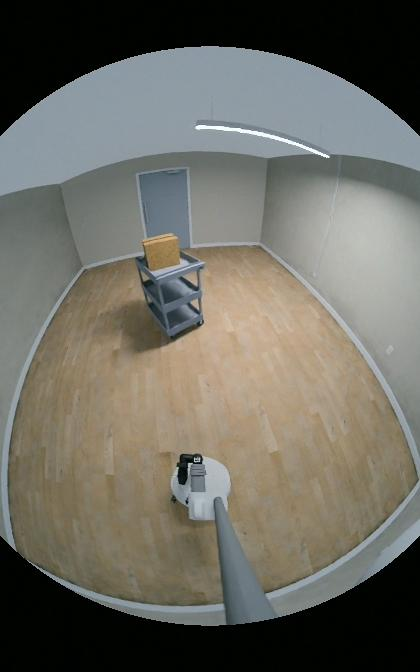

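>>> move --blocking false --r1 '{"base": {"translate_m": 1.45, "strafe_m": -0.18}, "pace": "fast"}' --r2 '{"base": {"rotate_rad": 0.16}, "joints": {"lift_m": 0.78, "gripper_m": 0.13}, "pace": "fast"}'

>>> wait --seconds 2.5

>>> move --blocking false --r2 '{"base": {"translate_m": 1.08, "strafe_m": 0.875}, "pace": "fast"}'

>>> wait --seconds 6

>>> move --blocking false --r1 '{"base": {"rotate_rad": 1.44}}'

>>> wait --seconds 3

>>> wait --seconds 2 --cameras '["r1_head_camera","r2_head_camera","r2_head_right_camera","r2_head_left_camera"]'

Scene clock: 92.87 s.
move: r1 moving; r2 moving
r1.base_odometry: x=-0.033 y=+0.039 heading=+2.400
r1.turned_by_wheels: +0.000
r1.turned_by_imu: +0.000
r1.base_tilt: forward=-1.6 right=+1.3
r1.lidar_m: 2.35 1.01 0.77 0.74 0.81 0.85 0.82 0.90 1.32 2.03 2.16 3.11
r1.base_status: translate_m moving; strafe_m moving
r1.joint_positions: lift_m=+0.124 arm_m=+0.000 wrist_yaw_rad=+3.052 wrist_pitch_rad=+0.002 wrist_roll_rad=+0.000 gripper_m=+0.056
r1.joint_status: not commanded
r1.measured_speeds: translate_m=+0.196 strafe_m=-0.026 rotate_rad=+0.004 lift_m=+0.000 arm_m=+0.000 wrist_yaw_rad=+0.000 wrist_pitch_rad=+0.000 wrist_roll_rad=+0.000
r1.motor_effort: lift_m=+20(20) arm_m=-3(4) wheel_0=+10(12) wheel_1=+6(7) wheel_2=-11(11)
r1.servo_current: wrist_yaw_rad=65(65) wrist_pitch_rad=39(46) wrist_roll_rad=52(65) gripper_m=39(52)
r1.hand_pose: x=-0.1085 y=+0.1128 z=+0.3019 quat_wxyz=(+0.045, -0.001, +0.000, +0.999) (m; r1's base frame)
r1.wrist_depth_mm: 136 138 - - - - - / 116 139 - - - - - / 117 142 236 - - - - / 137 163 - - - - - / - - - - - - - / - - 190 - 187 - - / 854 759 750 798 778 759 759
r2.base_odometry: x=+0.000 y=+0.000 heading=-2.941
r2.turned_by_wheels: +0.159
r2.turned_by_imu: +0.156
r2.base_tilt: forward=-0.7 right=+0.1
r2.lidar_m: 1.40 3.44 2.50 2.39 1.91 1.36 1.32 1.37 1.87 2.32 2.44 3.32
r2.base_status: rotate_rad moving
r2.joint_positions: lift_m=+0.263 arm_m=+0.000 wrist_yaw_rad=+3.052 wrist_pitch_rad=+0.001 wrist_roll_rad=+0.000 gripper_m=+0.075
r2.joint_status: lift_m moving; gripper_m moving
r2.measured_speeds: translate_m=+0.000 strafe_m=+0.000 rotate_rad=+0.000 lift_m=+0.244 arm_m=+0.000 wrist_yaw_rad=+0.000 wrist_pitch_rad=+0.000 wrist_roll_rad=+0.000
r2.motor_effort: lift_m=+23(24) arm_m=-4(4) wheel_0=-1(9) wheel_1=-3(9) wheel_2=-3(10)
r2.servo_current: wrist_yaw_rad=46(52) wrist_pitch_rad=39(46) wrist_roll_rad=59(59) gripper_m=98(98)
r2.hand_pose: x=-0.1085 y=+0.1128 z=+0.4410 quat_wxyz=(+0.045, -0.001, +0.000, +0.999) (m; r2's base frame)
r2.wrist_depth_mm: - 144 - - - - - / 108 144 - - - - - / 111 145 218 - - - - / 138 162 - - - - - / - - - - - - - / - 1229 191 1205 190 1255 1308 / 1060 991 1042 - 1025 931 991
pictures: none

Scene clock: 94.90 s.
earlier move: r1 moving; r2 done
r1.base_odometry: x=-0.529 y=+0.621 heading=+2.400
r1.turned_by_wheels: +0.000
r1.turned_by_imu: -0.001
r1.base_tilt: forward=-1.6 right=+1.2
r1.lidar_m: 2.47 1.16 0.81 0.79 0.85 1.27 1.58 1.71 2.05 1.98 2.10 3.06
r1.base_status: translate_m moving; strafe_m moving
r1.joint_positions: lift_m=+0.124 arm_m=+0.000 wrist_yaw_rad=+3.052 wrist_pitch_rad=+0.002 wrist_roll_rad=+0.000 gripper_m=+0.056
r1.joint_status: not commanded
r1.measured_speeds: translate_m=+0.396 strafe_m=-0.049 rotate_rad=-0.003 lift_m=+0.000 arm_m=+0.000 wrist_yaw_rad=+0.000 wrist_pitch_rad=+0.000 wrist_roll_rad=+0.000
r1.motor_effort: lift_m=+20(20) arm_m=-3(4) wheel_0=+5(12) wheel_1=+3(9) wheel_2=-6(13)
r1.servo_current: wrist_yaw_rad=39(78) wrist_pitch_rad=46(52) wrist_roll_rad=46(72) gripper_m=52(52)
r1.hand_pose: x=-0.1085 y=+0.1128 z=+0.3019 quat_wxyz=(+0.045, -0.001, +0.000, +0.999) (m; r1's base frame)
r1.wrist_depth_mm: 137 139 - - - - - / 114 139 - - - - - / 117 139 233 - - - - / 137 159 - - - - - / - - - - - - - / 1205 1205 194 1182 188 1138 1008 / 866 768 759 788 759 759 759
r2.base_odometry: x=+0.000 y=+0.000 heading=-2.941
r2.turned_by_wheels: +0.000
r2.turned_by_imu: +0.000
r2.base_tilt: forward=-0.7 right=+0.0
r2.lidar_m: 1.36 3.42 2.49 2.39 1.87 1.40 1.31 1.36 1.85 2.32 2.44 3.32
r2.base_status: done
r2.joint_positions: lift_m=+0.780 arm_m=+0.000 wrist_yaw_rad=+3.052 wrist_pitch_rad=+0.001 wrist_roll_rad=+0.000 gripper_m=+0.130
r2.joint_status: all done
r2.measured_speeds: all 0
r2.motor_effort: lift_m=+21(26) arm_m=-4(4) wheel_0=-2(9) wheel_1=-2(9) wheel_2=-2(10)
r2.servo_current: wrist_yaw_rad=39(52) wrist_pitch_rad=39(46) wrist_roll_rad=46(59) gripper_m=52(104)
r2.hand_pose: x=-0.1085 y=+0.1128 z=+0.9576 quat_wxyz=(+0.045, -0.001, +0.000, +0.999) (m; r2's base frame)
r2.wrist_depth_mm: - 144 - - - - - / 112 144 - - - - - / 110 145 229 - - - - / 138 160 - - - - - / - - - - - - - / - 186 187 - 190 - - / - - - - - - -
wait: 2.03 of 2.5 s (r2 has come to rest)
pictures: none

Scene clock: 95.40 s.
earlier move: r1 moving
move: r2 moving
r1.base_odometry: x=-0.659 y=+0.773 heading=+2.400
r1.turned_by_wheels: +0.000
r1.turned_by_imu: +0.000
r1.base_tilt: forward=-1.6 right=+1.3
r1.lidar_m: 2.51 1.18 0.89 0.77 0.85 1.29 1.78 1.92 2.02 1.97 2.11 2.97
r1.base_status: translate_m moving; strafe_m moving
r1.joint_positions: lift_m=+0.124 arm_m=+0.000 wrist_yaw_rad=+3.052 wrist_pitch_rad=+0.002 wrist_roll_rad=+0.000 gripper_m=+0.056
r1.joint_status: not commanded
r1.measured_speeds: translate_m=+0.398 strafe_m=-0.049 rotate_rad=+0.002 lift_m=+0.000 arm_m=+0.000 wrist_yaw_rad=+0.000 wrist_pitch_rad=+0.000 wrist_roll_rad=+0.000
r1.motor_effort: lift_m=+20(20) arm_m=-3(4) wheel_0=+6(7) wheel_1=+4(6) wheel_2=-5(6)
r1.servo_current: wrist_yaw_rad=52(65) wrist_pitch_rad=46(46) wrist_roll_rad=46(65) gripper_m=46(52)
r1.hand_pose: x=-0.1085 y=+0.1128 z=+0.3019 quat_wxyz=(+0.045, -0.001, +0.000, +0.999) (m; r1's base frame)
r1.wrist_depth_mm: 137 138 - - - - - / 114 139 - - - - - / 117 140 234 - - - - / 137 160 - - - - - / 1756 - - - 1808 - - / 1229 1182 192 1182 189 1138 1025 / 842 759 759 798 788 750 768
r2.base_odometry: x=-0.030 y=-0.037 heading=-2.941
r2.turned_by_wheels: +0.000
r2.turned_by_imu: +0.000
r2.base_tilt: forward=-0.7 right=+0.0
r2.lidar_m: 1.37 3.37 2.46 2.35 1.96 1.41 1.36 1.40 1.95 2.36 2.45 3.39
r2.base_status: translate_m moving; strafe_m moving
r2.joint_positions: lift_m=+0.780 arm_m=+0.000 wrist_yaw_rad=+3.052 wrist_pitch_rad=+0.001 wrist_roll_rad=+0.000 gripper_m=+0.130
r2.joint_status: not commanded
r2.measured_speeds: translate_m=+0.143 strafe_m=+0.117 rotate_rad=-0.007 lift_m=+0.000 arm_m=+0.000 wrist_yaw_rad=+0.000 wrist_pitch_rad=+0.000 wrist_roll_rad=+0.000
r2.motor_effort: lift_m=+21(21) arm_m=-4(4) wheel_0=-4(7) wheel_1=+13(13) wheel_2=-11(14)
r2.servo_current: wrist_yaw_rad=46(52) wrist_pitch_rad=39(46) wrist_roll_rad=46(52) gripper_m=52(52)
r2.hand_pose: x=-0.1085 y=+0.1128 z=+0.9576 quat_wxyz=(+0.045, -0.001, +0.000, +0.999) (m; r2's base frame)
r2.wrist_depth_mm: - 143 - - - - - / 111 144 191 - - - - / 109 144 220 - - - - / 134 158 - - - - - / - - - - - - - / - 185 187 - 190 - - / - - - - - - -
pictures: none

Scene clock: 97.30 s.
earlier move: r1 done; r2 moving
r1.base_odometry: x=-0.948 y=+1.112 heading=+2.400
r1.turned_by_wheels: +0.000
r1.turned_by_imu: +0.000
r1.base_tilt: forward=-1.6 right=+1.3
r1.lidar_m: 2.47 1.08 0.93 0.88 0.89 1.29 2.21 2.37 2.00 1.96 2.09 2.53
r1.base_status: done
r1.joint_positions: lift_m=+0.124 arm_m=+0.000 wrist_yaw_rad=+3.052 wrist_pitch_rad=+0.002 wrist_roll_rad=+0.000 gripper_m=+0.056
r1.joint_status: not commanded
r1.measured_speeds: all 0
r1.motor_effort: lift_m=+19(20) arm_m=-3(4) wheel_0=+1(7) wheel_1=+2(7) wheel_2=+0(7)
r1.servo_current: wrist_yaw_rad=26(78) wrist_pitch_rad=52(52) wrist_roll_rad=52(65) gripper_m=33(52)
r1.hand_pose: x=-0.1085 y=+0.1128 z=+0.3019 quat_wxyz=(+0.045, -0.001, +0.000, +0.999) (m; r1's base frame)
r1.wrist_depth_mm: 137 247 - - - - - / 128 140 - - - - - / 126 166 - - - - - / 138 184 - - - - - / - - - - - - - / 1205 1205 193 1182 188 1118 1008 / 842 750 759 788 778 759 750
r2.base_odometry: x=-0.478 y=-0.580 heading=-2.941
r2.turned_by_wheels: +0.000
r2.turned_by_imu: +0.002
r2.base_tilt: forward=-0.7 right=+0.0
r2.lidar_m: 1.07 2.76 2.03 1.91 2.04 1.98 1.88 1.97 2.70 2.79 2.91 0.90
r2.base_status: translate_m moving; strafe_m moving
r2.joint_positions: lift_m=+0.780 arm_m=+0.000 wrist_yaw_rad=+3.052 wrist_pitch_rad=+0.001 wrist_roll_rad=+0.000 gripper_m=+0.130
r2.joint_status: not commanded
r2.measured_speeds: translate_m=+0.311 strafe_m=+0.251 rotate_rad=-0.001 lift_m=+0.000 arm_m=+0.000 wrist_yaw_rad=+0.000 wrist_pitch_rad=+0.000 wrist_roll_rad=+0.000
r2.motor_effort: lift_m=+21(21) arm_m=-4(4) wheel_0=-5(9) wheel_1=+9(15) wheel_2=-10(14)
r2.servo_current: wrist_yaw_rad=46(59) wrist_pitch_rad=33(46) wrist_roll_rad=52(59) gripper_m=52(59)
r2.hand_pose: x=-0.1085 y=+0.1128 z=+0.9576 quat_wxyz=(+0.045, -0.001, +0.000, +0.999) (m; r2's base frame)
r2.wrist_depth_mm: - 143 - - - - - / 110 144 191 - - - - / 109 145 220 - - - - / 136 158 - - - - - / - - - - - - - / - 190 217 - 220 - - / - 1921 - - - - -
wait: 1.90 of 6 s (r1 has come to rest)
pictures: none

Scene clock: 97.80 s.
earlier move: r2 moving
move: r1 moving
r1.base_odometry: x=-0.948 y=+1.112 heading=+2.652
r1.turned_by_wheels: +0.252
r1.turned_by_imu: +0.253
r1.base_tilt: forward=-1.6 right=+1.3
r1.lidar_m: 1.52 1.02 0.90 0.90 1.01 1.92 2.24 2.20 1.95 1.96 2.33 2.46
r1.base_status: rotate_rad moving
r1.joint_positions: lift_m=+0.124 arm_m=+0.000 wrist_yaw_rad=+3.052 wrist_pitch_rad=+0.002 wrist_roll_rad=+0.000 gripper_m=+0.056
r1.joint_status: not commanded
r1.measured_speeds: translate_m=-0.001 strafe_m=+0.001 rotate_rad=+0.974 lift_m=+0.000 arm_m=+0.000 wrist_yaw_rad=+0.000 wrist_pitch_rad=+0.000 wrist_roll_rad=+0.000
r1.motor_effort: lift_m=+19(20) arm_m=-4(4) wheel_0=-6(9) wheel_1=-6(7) wheel_2=-8(8)
r1.servo_current: wrist_yaw_rad=46(65) wrist_pitch_rad=52(52) wrist_roll_rad=46(52) gripper_m=39(46)
r1.hand_pose: x=-0.1085 y=+0.1128 z=+0.3019 quat_wxyz=(+0.045, -0.001, +0.000, +0.999) (m; r1's base frame)
r1.wrist_depth_mm: 137 247 - - - - - / 129 141 - - - - - / 126 166 - - - - - / 138 185 - - - - - / - - - - - - - / 1205 1229 191 1182 188 1138 1098 / 866 750 759 788 778 759 759
r2.base_odometry: x=-0.605 y=-0.734 heading=-2.941
r2.turned_by_wheels: +0.000
r2.turned_by_imu: +0.001
r2.base_tilt: forward=-0.7 right=+0.0
r2.lidar_m: 1.18 2.58 1.91 1.80 1.85 2.16 2.03 2.15 2.92 2.93 1.15 0.84
r2.base_status: translate_m moving; strafe_m moving
r2.joint_positions: lift_m=+0.780 arm_m=+0.000 wrist_yaw_rad=+3.052 wrist_pitch_rad=+0.001 wrist_roll_rad=+0.000 gripper_m=+0.130
r2.joint_status: not commanded
r2.measured_speeds: translate_m=+0.311 strafe_m=+0.253 rotate_rad=+0.002 lift_m=+0.000 arm_m=+0.000 wrist_yaw_rad=+0.000 wrist_pitch_rad=+0.000 wrist_roll_rad=+0.000
r2.motor_effort: lift_m=+21(21) arm_m=-4(5) wheel_0=-5(8) wheel_1=+6(9) wheel_2=-9(10)
r2.servo_current: wrist_yaw_rad=39(52) wrist_pitch_rad=39(46) wrist_roll_rad=39(52) gripper_m=59(59)
r2.hand_pose: x=-0.1085 y=+0.1128 z=+0.9576 quat_wxyz=(+0.045, -0.001, +0.000, +0.999) (m; r2's base frame)
r2.wrist_depth_mm: - 143 - - - - - / 111 144 - - - - - / 109 144 224 - - - - / 136 160 - - - - - / - - - - - - - / - - 217 - 220 - - / - - - - - - -
pictures: none

Scene clock: 99.30 s.
earlier move: r1 done; r2 moving
r1.base_odometry: x=-0.948 y=+1.112 heading=-2.443
r1.turned_by_wheels: +1.187
r1.turned_by_imu: +1.194
r1.base_tilt: forward=-1.6 right=+1.2
r1.lidar_m: 0.90 0.90 1.10 2.20 2.28 2.09 1.94 2.02 2.65 2.49 1.25 0.96
r1.base_status: done
r1.joint_positions: lift_m=+0.124 arm_m=+0.000 wrist_yaw_rad=+3.052 wrist_pitch_rad=+0.002 wrist_roll_rad=+0.000 gripper_m=+0.056
r1.joint_status: not commanded
r1.measured_speeds: all 0
r1.motor_effort: lift_m=+19(20) arm_m=-4(4) wheel_0=-2(9) wheel_1=-1(10) wheel_2=-1(8)
r1.servo_current: wrist_yaw_rad=39(65) wrist_pitch_rad=46(52) wrist_roll_rad=46(65) gripper_m=39(46)
r1.hand_pose: x=-0.1085 y=+0.1128 z=+0.3019 quat_wxyz=(+0.045, -0.001, +0.000, +0.999) (m; r1's base frame)
r1.wrist_depth_mm: 137 - - - - - - / 129 141 - - - - - / 125 165 - - - - - / 138 187 - - - - - / 1661 1756 - - - - - / 1229 1205 193 1182 187 1160 1098 / 866 759 699 798 788 759 750
r2.base_odometry: x=-0.882 y=-1.070 heading=-2.941
r2.turned_by_wheels: +0.000
r2.turned_by_imu: +0.001
r2.base_tilt: forward=-0.7 right=+0.1
r2.lidar_m: 3.38 2.19 1.60 1.51 1.58 2.22 2.36 2.47 3.33 3.21 0.80 0.86
r2.base_status: translate_m moving; strafe_m moving
r2.joint_positions: lift_m=+0.780 arm_m=+0.000 wrist_yaw_rad=+3.052 wrist_pitch_rad=+0.001 wrist_roll_rad=+0.000 gripper_m=+0.130
r2.joint_status: not commanded
r2.measured_speeds: translate_m=+0.041 strafe_m=+0.033 rotate_rad=-0.001 lift_m=+0.000 arm_m=+0.000 wrist_yaw_rad=+0.000 wrist_pitch_rad=+0.000 wrist_roll_rad=+0.000
r2.motor_effort: lift_m=+21(21) arm_m=-4(5) wheel_0=-2(8) wheel_1=+1(9) wheel_2=-1(10)
r2.servo_current: wrist_yaw_rad=52(65) wrist_pitch_rad=46(52) wrist_roll_rad=46(59) gripper_m=46(59)
r2.hand_pose: x=-0.1085 y=+0.1128 z=+0.9576 quat_wxyz=(+0.045, -0.001, +0.000, +0.999) (m; r2's base frame)
r2.wrist_depth_mm: - 144 - - - - - / 108 145 - - - - - / 111 145 239 - - - - / 138 163 - - - - - / - - - - - - - / - - 217 - 219 - - / - - - - - - 1983
wait: 1.50 of 3 s (r1 has come to rest)
pictures: none

Scene clock: 99.73 s.
earlier move: r2 done
r1.base_odometry: x=-0.948 y=+1.112 heading=-2.443
r1.turned_by_wheels: +0.000
r1.turned_by_imu: +0.000
r1.base_tilt: forward=-1.6 right=+1.3
r1.lidar_m: 0.88 0.89 1.15 2.19 2.28 2.09 1.93 2.04 2.64 2.50 1.25 0.95
r1.base_status: done
r1.joint_positions: lift_m=+0.124 arm_m=+0.000 wrist_yaw_rad=+3.052 wrist_pitch_rad=+0.002 wrist_roll_rad=+0.000 gripper_m=+0.056
r1.joint_status: not commanded
r1.measured_speeds: all 0
r1.motor_effort: lift_m=+19(20) arm_m=-3(4) wheel_0=-2(9) wheel_1=-1(10) wheel_2=-1(8)
r1.servo_current: wrist_yaw_rad=46(65) wrist_pitch_rad=46(52) wrist_roll_rad=59(65) gripper_m=39(46)
r1.hand_pose: x=-0.1085 y=+0.1128 z=+0.3019 quat_wxyz=(+0.045, -0.001, +0.000, +0.999) (m; r1's base frame)
r1.wrist_depth_mm: 137 - - - - - - / 128 141 - - - - - / 126 165 - - - - - / 138 187 - - - - - / 1708 1756 - - - - - / 1205 1229 194 1182 187 1138 1138 / 854 750 707 788 778 750 750
r2.base_odometry: x=-0.884 y=-1.073 heading=-2.941
r2.turned_by_wheels: +0.000
r2.turned_by_imu: +0.000
r2.base_tilt: forward=-0.7 right=+0.1
r2.lidar_m: 3.39 2.20 1.60 1.53 1.55 2.22 2.37 2.51 3.33 3.20 0.83 0.89
r2.base_status: done
r2.joint_positions: lift_m=+0.780 arm_m=+0.000 wrist_yaw_rad=+3.052 wrist_pitch_rad=+0.001 wrist_roll_rad=+0.000 gripper_m=+0.130
r2.joint_status: not commanded
r2.measured_speeds: all 0
r2.motor_effort: lift_m=+21(21) arm_m=-4(5) wheel_0=-2(8) wheel_1=-1(9) wheel_2=-3(10)
r2.servo_current: wrist_yaw_rad=39(65) wrist_pitch_rad=39(52) wrist_roll_rad=52(59) gripper_m=52(59)
r2.hand_pose: x=-0.1085 y=+0.1128 z=+0.9576 quat_wxyz=(+0.045, -0.001, +0.000, +0.999) (m; r2's base frame)
r2.wrist_depth_mm: - 144 - - - - - / 109 145 - - - - - / 111 145 239 - - - - / 138 165 - - - - - / - - - - - - - / - - 218 - 219 - - / - - - - - - 1921
wait: 0.43 of 2 s (r2 has come to rest)
pictures: r1_head_camera, r2_head_camera, r2_head_left_camera, r2_head_right_camera
Images, in order (width x height): r1_head_camera 420x560, r2_head_camera 420x560, r2_head_left_camera 420x672, r2_head_right_camera 420x672.

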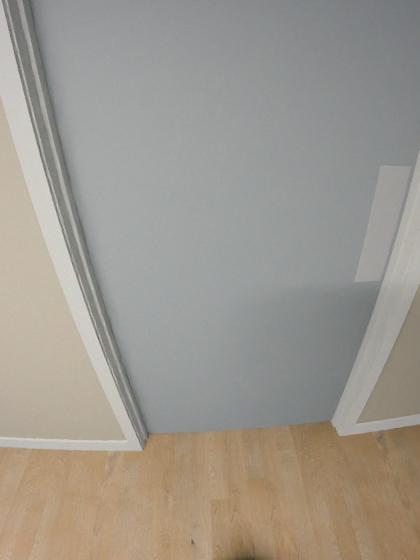

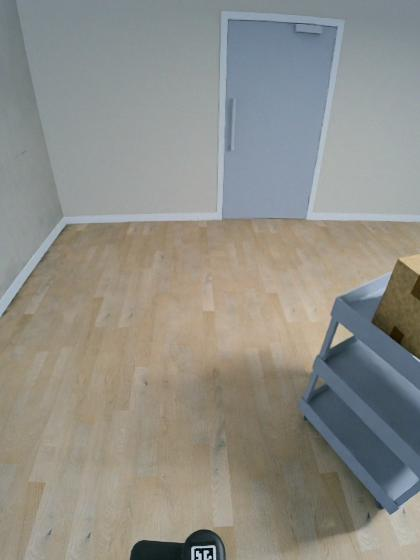

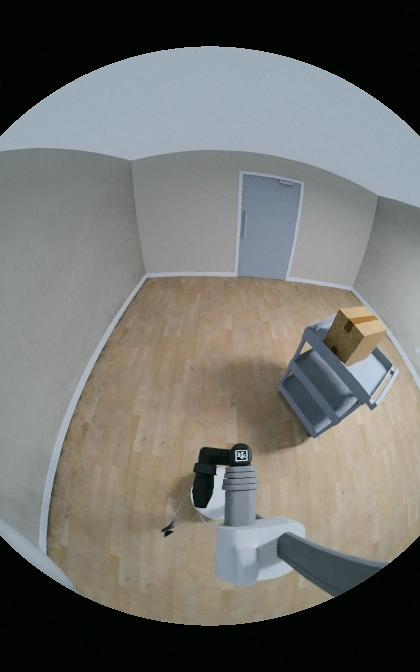

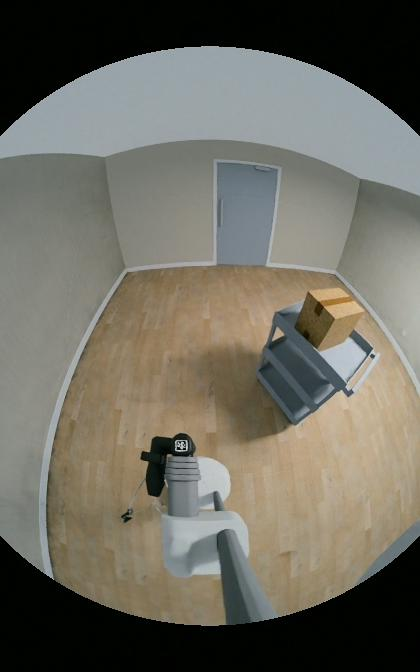

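>>> move --blocking false --r1 '{"base": {"rotate_rad": 0.07}, "joints": {"lift_m": 0.4}}' --r2 '{"base": {"translate_m": 2.0, "strafe_m": -0.04}, "joints": {"wrist_yaw_rad": 0.0}, "pace": "fast"}'

>>> wait --seconds 1.5

>>> wait --seconds 6 --cameras '["r1_head_camera","r2_head_camera","r2_wrist_camera"]'

Scene clock: 113.40 s.
move: r1 moving; r2 moving
r1.base_odometry: x=-0.948 y=+1.112 heading=-2.374
r1.turned_by_wheels: +0.070
r1.turned_by_imu: +0.070
r1.base_tilt: forward=-1.6 right=+1.3
r1.lidar_m: 0.89 0.89 1.21 2.22 2.32 2.01 1.95 2.08 2.57 2.48 1.18 0.94
r1.base_status: rotate_rad moving
r1.joint_positions: lift_m=+0.162 arm_m=+0.000 wrist_yaw_rad=+3.052 wrist_pitch_rad=+0.002 wrist_roll_rad=+0.000 gripper_m=+0.056
r1.joint_status: lift_m moving
r1.measured_speeds: translate_m=+0.000 strafe_m=+0.000 rotate_rad=+0.000 lift_m=+0.146 arm_m=+0.000 wrist_yaw_rad=+0.000 wrist_pitch_rad=+0.000 wrist_roll_rad=+0.000
r1.motor_effort: lift_m=+26(26) arm_m=-4(4) wheel_0=-2(7) wheel_1=-2(8) wheel_2=-2(6)
r1.servo_current: wrist_yaw_rad=39(59) wrist_pitch_rad=39(52) wrist_roll_rad=46(59) gripper_m=46(46)
r1.hand_pose: x=-0.1085 y=+0.1128 z=+0.3395 quat_wxyz=(+0.045, -0.001, +0.000, +0.999) (m; r1's base frame)
r1.wrist_depth_mm: 137 246 - - - - - / 128 141 - - - - - / 125 167 - - - - - / 138 187 - - - - - / 1921 - - - - - - / 1308 1336 192 1336 187 1255 1205 / 946 820 831 878 854 831 891
r2.base_odometry: x=-0.928 y=-1.081 heading=-2.941
r2.turned_by_wheels: +0.000
r2.turned_by_imu: +0.001
r2.base_tilt: forward=-0.7 right=+0.0
r2.lidar_m: 3.31 2.21 1.61 1.53 1.60 2.18 2.43 2.52 3.34 3.21 0.80 0.88
r2.base_status: translate_m moving; strafe_m moving
r2.joint_positions: lift_m=+0.780 arm_m=+0.000 wrist_yaw_rad=+2.441 wrist_pitch_rad=+0.001 wrist_roll_rad=+0.000 gripper_m=+0.130
r2.joint_status: wrist_yaw_rad moving
r2.measured_speeds: translate_m=+0.171 strafe_m=-0.005 rotate_rad=-0.003 lift_m=+0.000 arm_m=+0.000 wrist_yaw_rad=-1.726 wrist_pitch_rad=+0.000 wrist_roll_rad=+0.000
r2.motor_effort: lift_m=+21(21) arm_m=-4(4) wheel_0=+9(10) wheel_1=+8(10) wheel_2=-14(14)
r2.servo_current: wrist_yaw_rad=91(130) wrist_pitch_rad=39(46) wrist_roll_rad=52(59) gripper_m=52(52)
r2.hand_pose: x=+0.0068 y=+0.2527 z=+0.9576 quat_wxyz=(+0.343, +0.000, +0.000, +0.939) (m; r2's base frame)
r2.wrist_depth_mm: - - - - 1708 1397 1205 / - - - - 1808 1430 1205 / - - - - 1808 1430 1229 / - - - - 1808 1464 1229 / - - - - - - - / - - 217 - 190 - - / - - - - - - -
pictures: none

Scene clock: 114.90 s.
earlier move: r1 moving; r2 moving
r1.base_odometry: x=-0.948 y=+1.112 heading=-2.374
r1.turned_by_wheels: +0.000
r1.turned_by_imu: +0.000
r1.base_tilt: forward=-1.6 right=+1.3
r1.lidar_m: 0.89 0.90 1.19 2.20 2.32 2.03 1.94 2.05 2.57 2.48 1.18 0.94
r1.base_status: done
r1.joint_positions: lift_m=+0.400 arm_m=+0.000 wrist_yaw_rad=+3.052 wrist_pitch_rad=+0.002 wrist_roll_rad=+0.000 gripper_m=+0.056
r1.joint_status: lift_m moving
r1.measured_speeds: all 0
r1.motor_effort: lift_m=+25(28) arm_m=-4(4) wheel_0=-3(7) wheel_1=-1(8) wheel_2=-2(6)
r1.servo_current: wrist_yaw_rad=39(59) wrist_pitch_rad=46(52) wrist_roll_rad=59(65) gripper_m=39(46)
r1.hand_pose: x=-0.1085 y=+0.1128 z=+0.5771 quat_wxyz=(+0.045, -0.001, +0.000, +0.999) (m; r1's base frame)
r1.wrist_depth_mm: 137 246 - - - - - / 128 141 - - - - - / 125 164 - - - - - / 138 186 - - - - - / - - - - - - - / 1708 1983 194 - 188 - 1983 / 1464 1229 1255 153 1397 1281 1430
r2.base_odometry: x=-1.451 y=-1.176 heading=-2.941
r2.turned_by_wheels: +0.000
r2.turned_by_imu: +0.001
r2.base_tilt: forward=-0.7 right=+0.1
r2.lidar_m: 2.80 2.22 1.61 1.54 1.61 2.18 2.99 3.08 0.78 0.57 0.57 2.95
r2.base_status: translate_m moving; strafe_m moving
r2.joint_positions: lift_m=+0.780 arm_m=+0.000 wrist_yaw_rad=+0.004 wrist_pitch_rad=+0.001 wrist_roll_rad=+0.000 gripper_m=+0.130
r2.joint_status: wrist_yaw_rad moving
r2.measured_speeds: translate_m=+0.400 strafe_m=-0.007 rotate_rad=+0.005 lift_m=+0.000 arm_m=+0.000 wrist_yaw_rad=-0.057 wrist_pitch_rad=+0.000 wrist_roll_rad=+0.000
r2.motor_effort: lift_m=+21(21) arm_m=-4(5) wheel_0=+9(12) wheel_1=+5(10) wheel_2=-10(16)
r2.servo_current: wrist_yaw_rad=52(130) wrist_pitch_rad=46(46) wrist_roll_rad=33(59) gripper_m=46(59)
r2.hand_pose: x=+0.4597 y=-0.0862 z=+0.9576 quat_wxyz=(+1.000, +0.000, +0.001, +0.002) (m; r2's base frame)
r2.wrist_depth_mm: - - - - - - - / - - - - - - - / - - - - - - - / - - - - - - - / - - - - - - - / - - 217 - 219 - - / - - - - - 1921 -
wait: 1.50 s; no rest
pictures: none

Scene clock: 115.10 s.
earlier move: r1 done; r2 moving
r1.base_odometry: x=-0.948 y=+1.112 heading=-2.374
r1.turned_by_wheels: +0.000
r1.turned_by_imu: +0.000
r1.base_tilt: forward=-1.6 right=+1.3
r1.lidar_m: 0.91 0.89 1.21 2.23 2.33 2.04 1.95 2.06 2.58 2.50 1.19 0.93
r1.base_status: done
r1.joint_positions: lift_m=+0.400 arm_m=+0.000 wrist_yaw_rad=+3.052 wrist_pitch_rad=+0.002 wrist_roll_rad=+0.000 gripper_m=+0.056
r1.joint_status: all done
r1.measured_speeds: all 0
r1.motor_effort: lift_m=+24(28) arm_m=-3(4) wheel_0=-3(7) wheel_1=-1(8) wheel_2=-2(6)
r1.servo_current: wrist_yaw_rad=46(59) wrist_pitch_rad=46(52) wrist_roll_rad=65(65) gripper_m=39(46)
r1.hand_pose: x=-0.1085 y=+0.1128 z=+0.5771 quat_wxyz=(+0.045, -0.001, +0.000, +0.999) (m; r1's base frame)
r1.wrist_depth_mm: 137 247 - - - - - / 128 140 - - - - - / 125 164 - - - - - / 138 187 - - - - - / - - - - - - - / 1808 1863 194 - 187 - 1983 / 1499 1255 1205 153 1366 1255 1430
r2.base_odometry: x=-1.529 y=-1.191 heading=-2.941
r2.turned_by_wheels: +0.000
r2.turned_by_imu: +0.000
r2.base_tilt: forward=-0.7 right=+0.0
r2.lidar_m: 2.71 2.22 1.62 1.53 1.63 2.22 3.06 3.14 0.71 0.56 0.54 2.88
r2.base_status: translate_m moving; strafe_m moving
r2.joint_positions: lift_m=+0.780 arm_m=+0.000 wrist_yaw_rad=+0.003 wrist_pitch_rad=+0.001 wrist_roll_rad=+0.000 gripper_m=+0.130
r2.joint_status: wrist_yaw_rad moving
r2.measured_speeds: translate_m=+0.402 strafe_m=-0.008 rotate_rad=-0.002 lift_m=+0.000 arm_m=+0.000 wrist_yaw_rad=-0.001 wrist_pitch_rad=+0.000 wrist_roll_rad=+0.000
r2.motor_effort: lift_m=+21(21) arm_m=-4(5) wheel_0=+2(12) wheel_1=+6(10) wheel_2=-10(16)
r2.servo_current: wrist_yaw_rad=59(130) wrist_pitch_rad=46(46) wrist_roll_rad=52(59) gripper_m=52(59)
r2.hand_pose: x=+0.4596 y=-0.0866 z=+0.9576 quat_wxyz=(+1.000, +0.000, +0.001, +0.001) (m; r2's base frame)
r2.wrist_depth_mm: - - - - - - - / - - - - - - - / - - - - - - - / - - - - - - - / - - - - - - - / - - 218 - 219 - - / - - - - - 1863 -
wait: 0.20 of 6 s (r1 has come to rest)
pictures: r1_head_camera, r2_head_camera, r2_wrist_camera
Images, in order (width x height): r1_head_camera 420x560, r2_head_camera 420x560, r2_wrist_camera 616x392.

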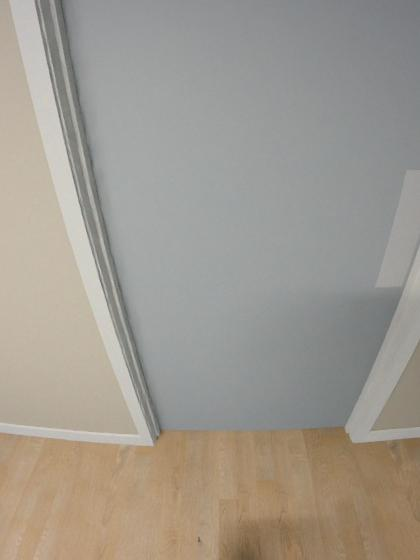

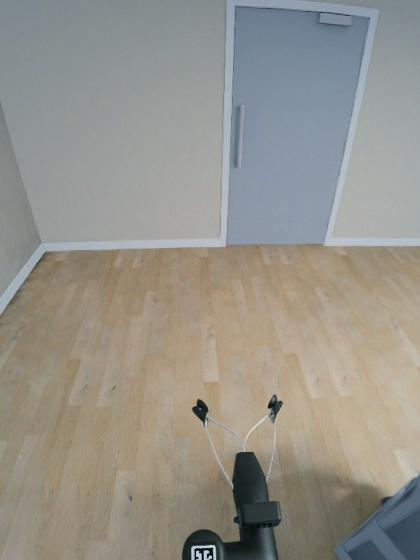

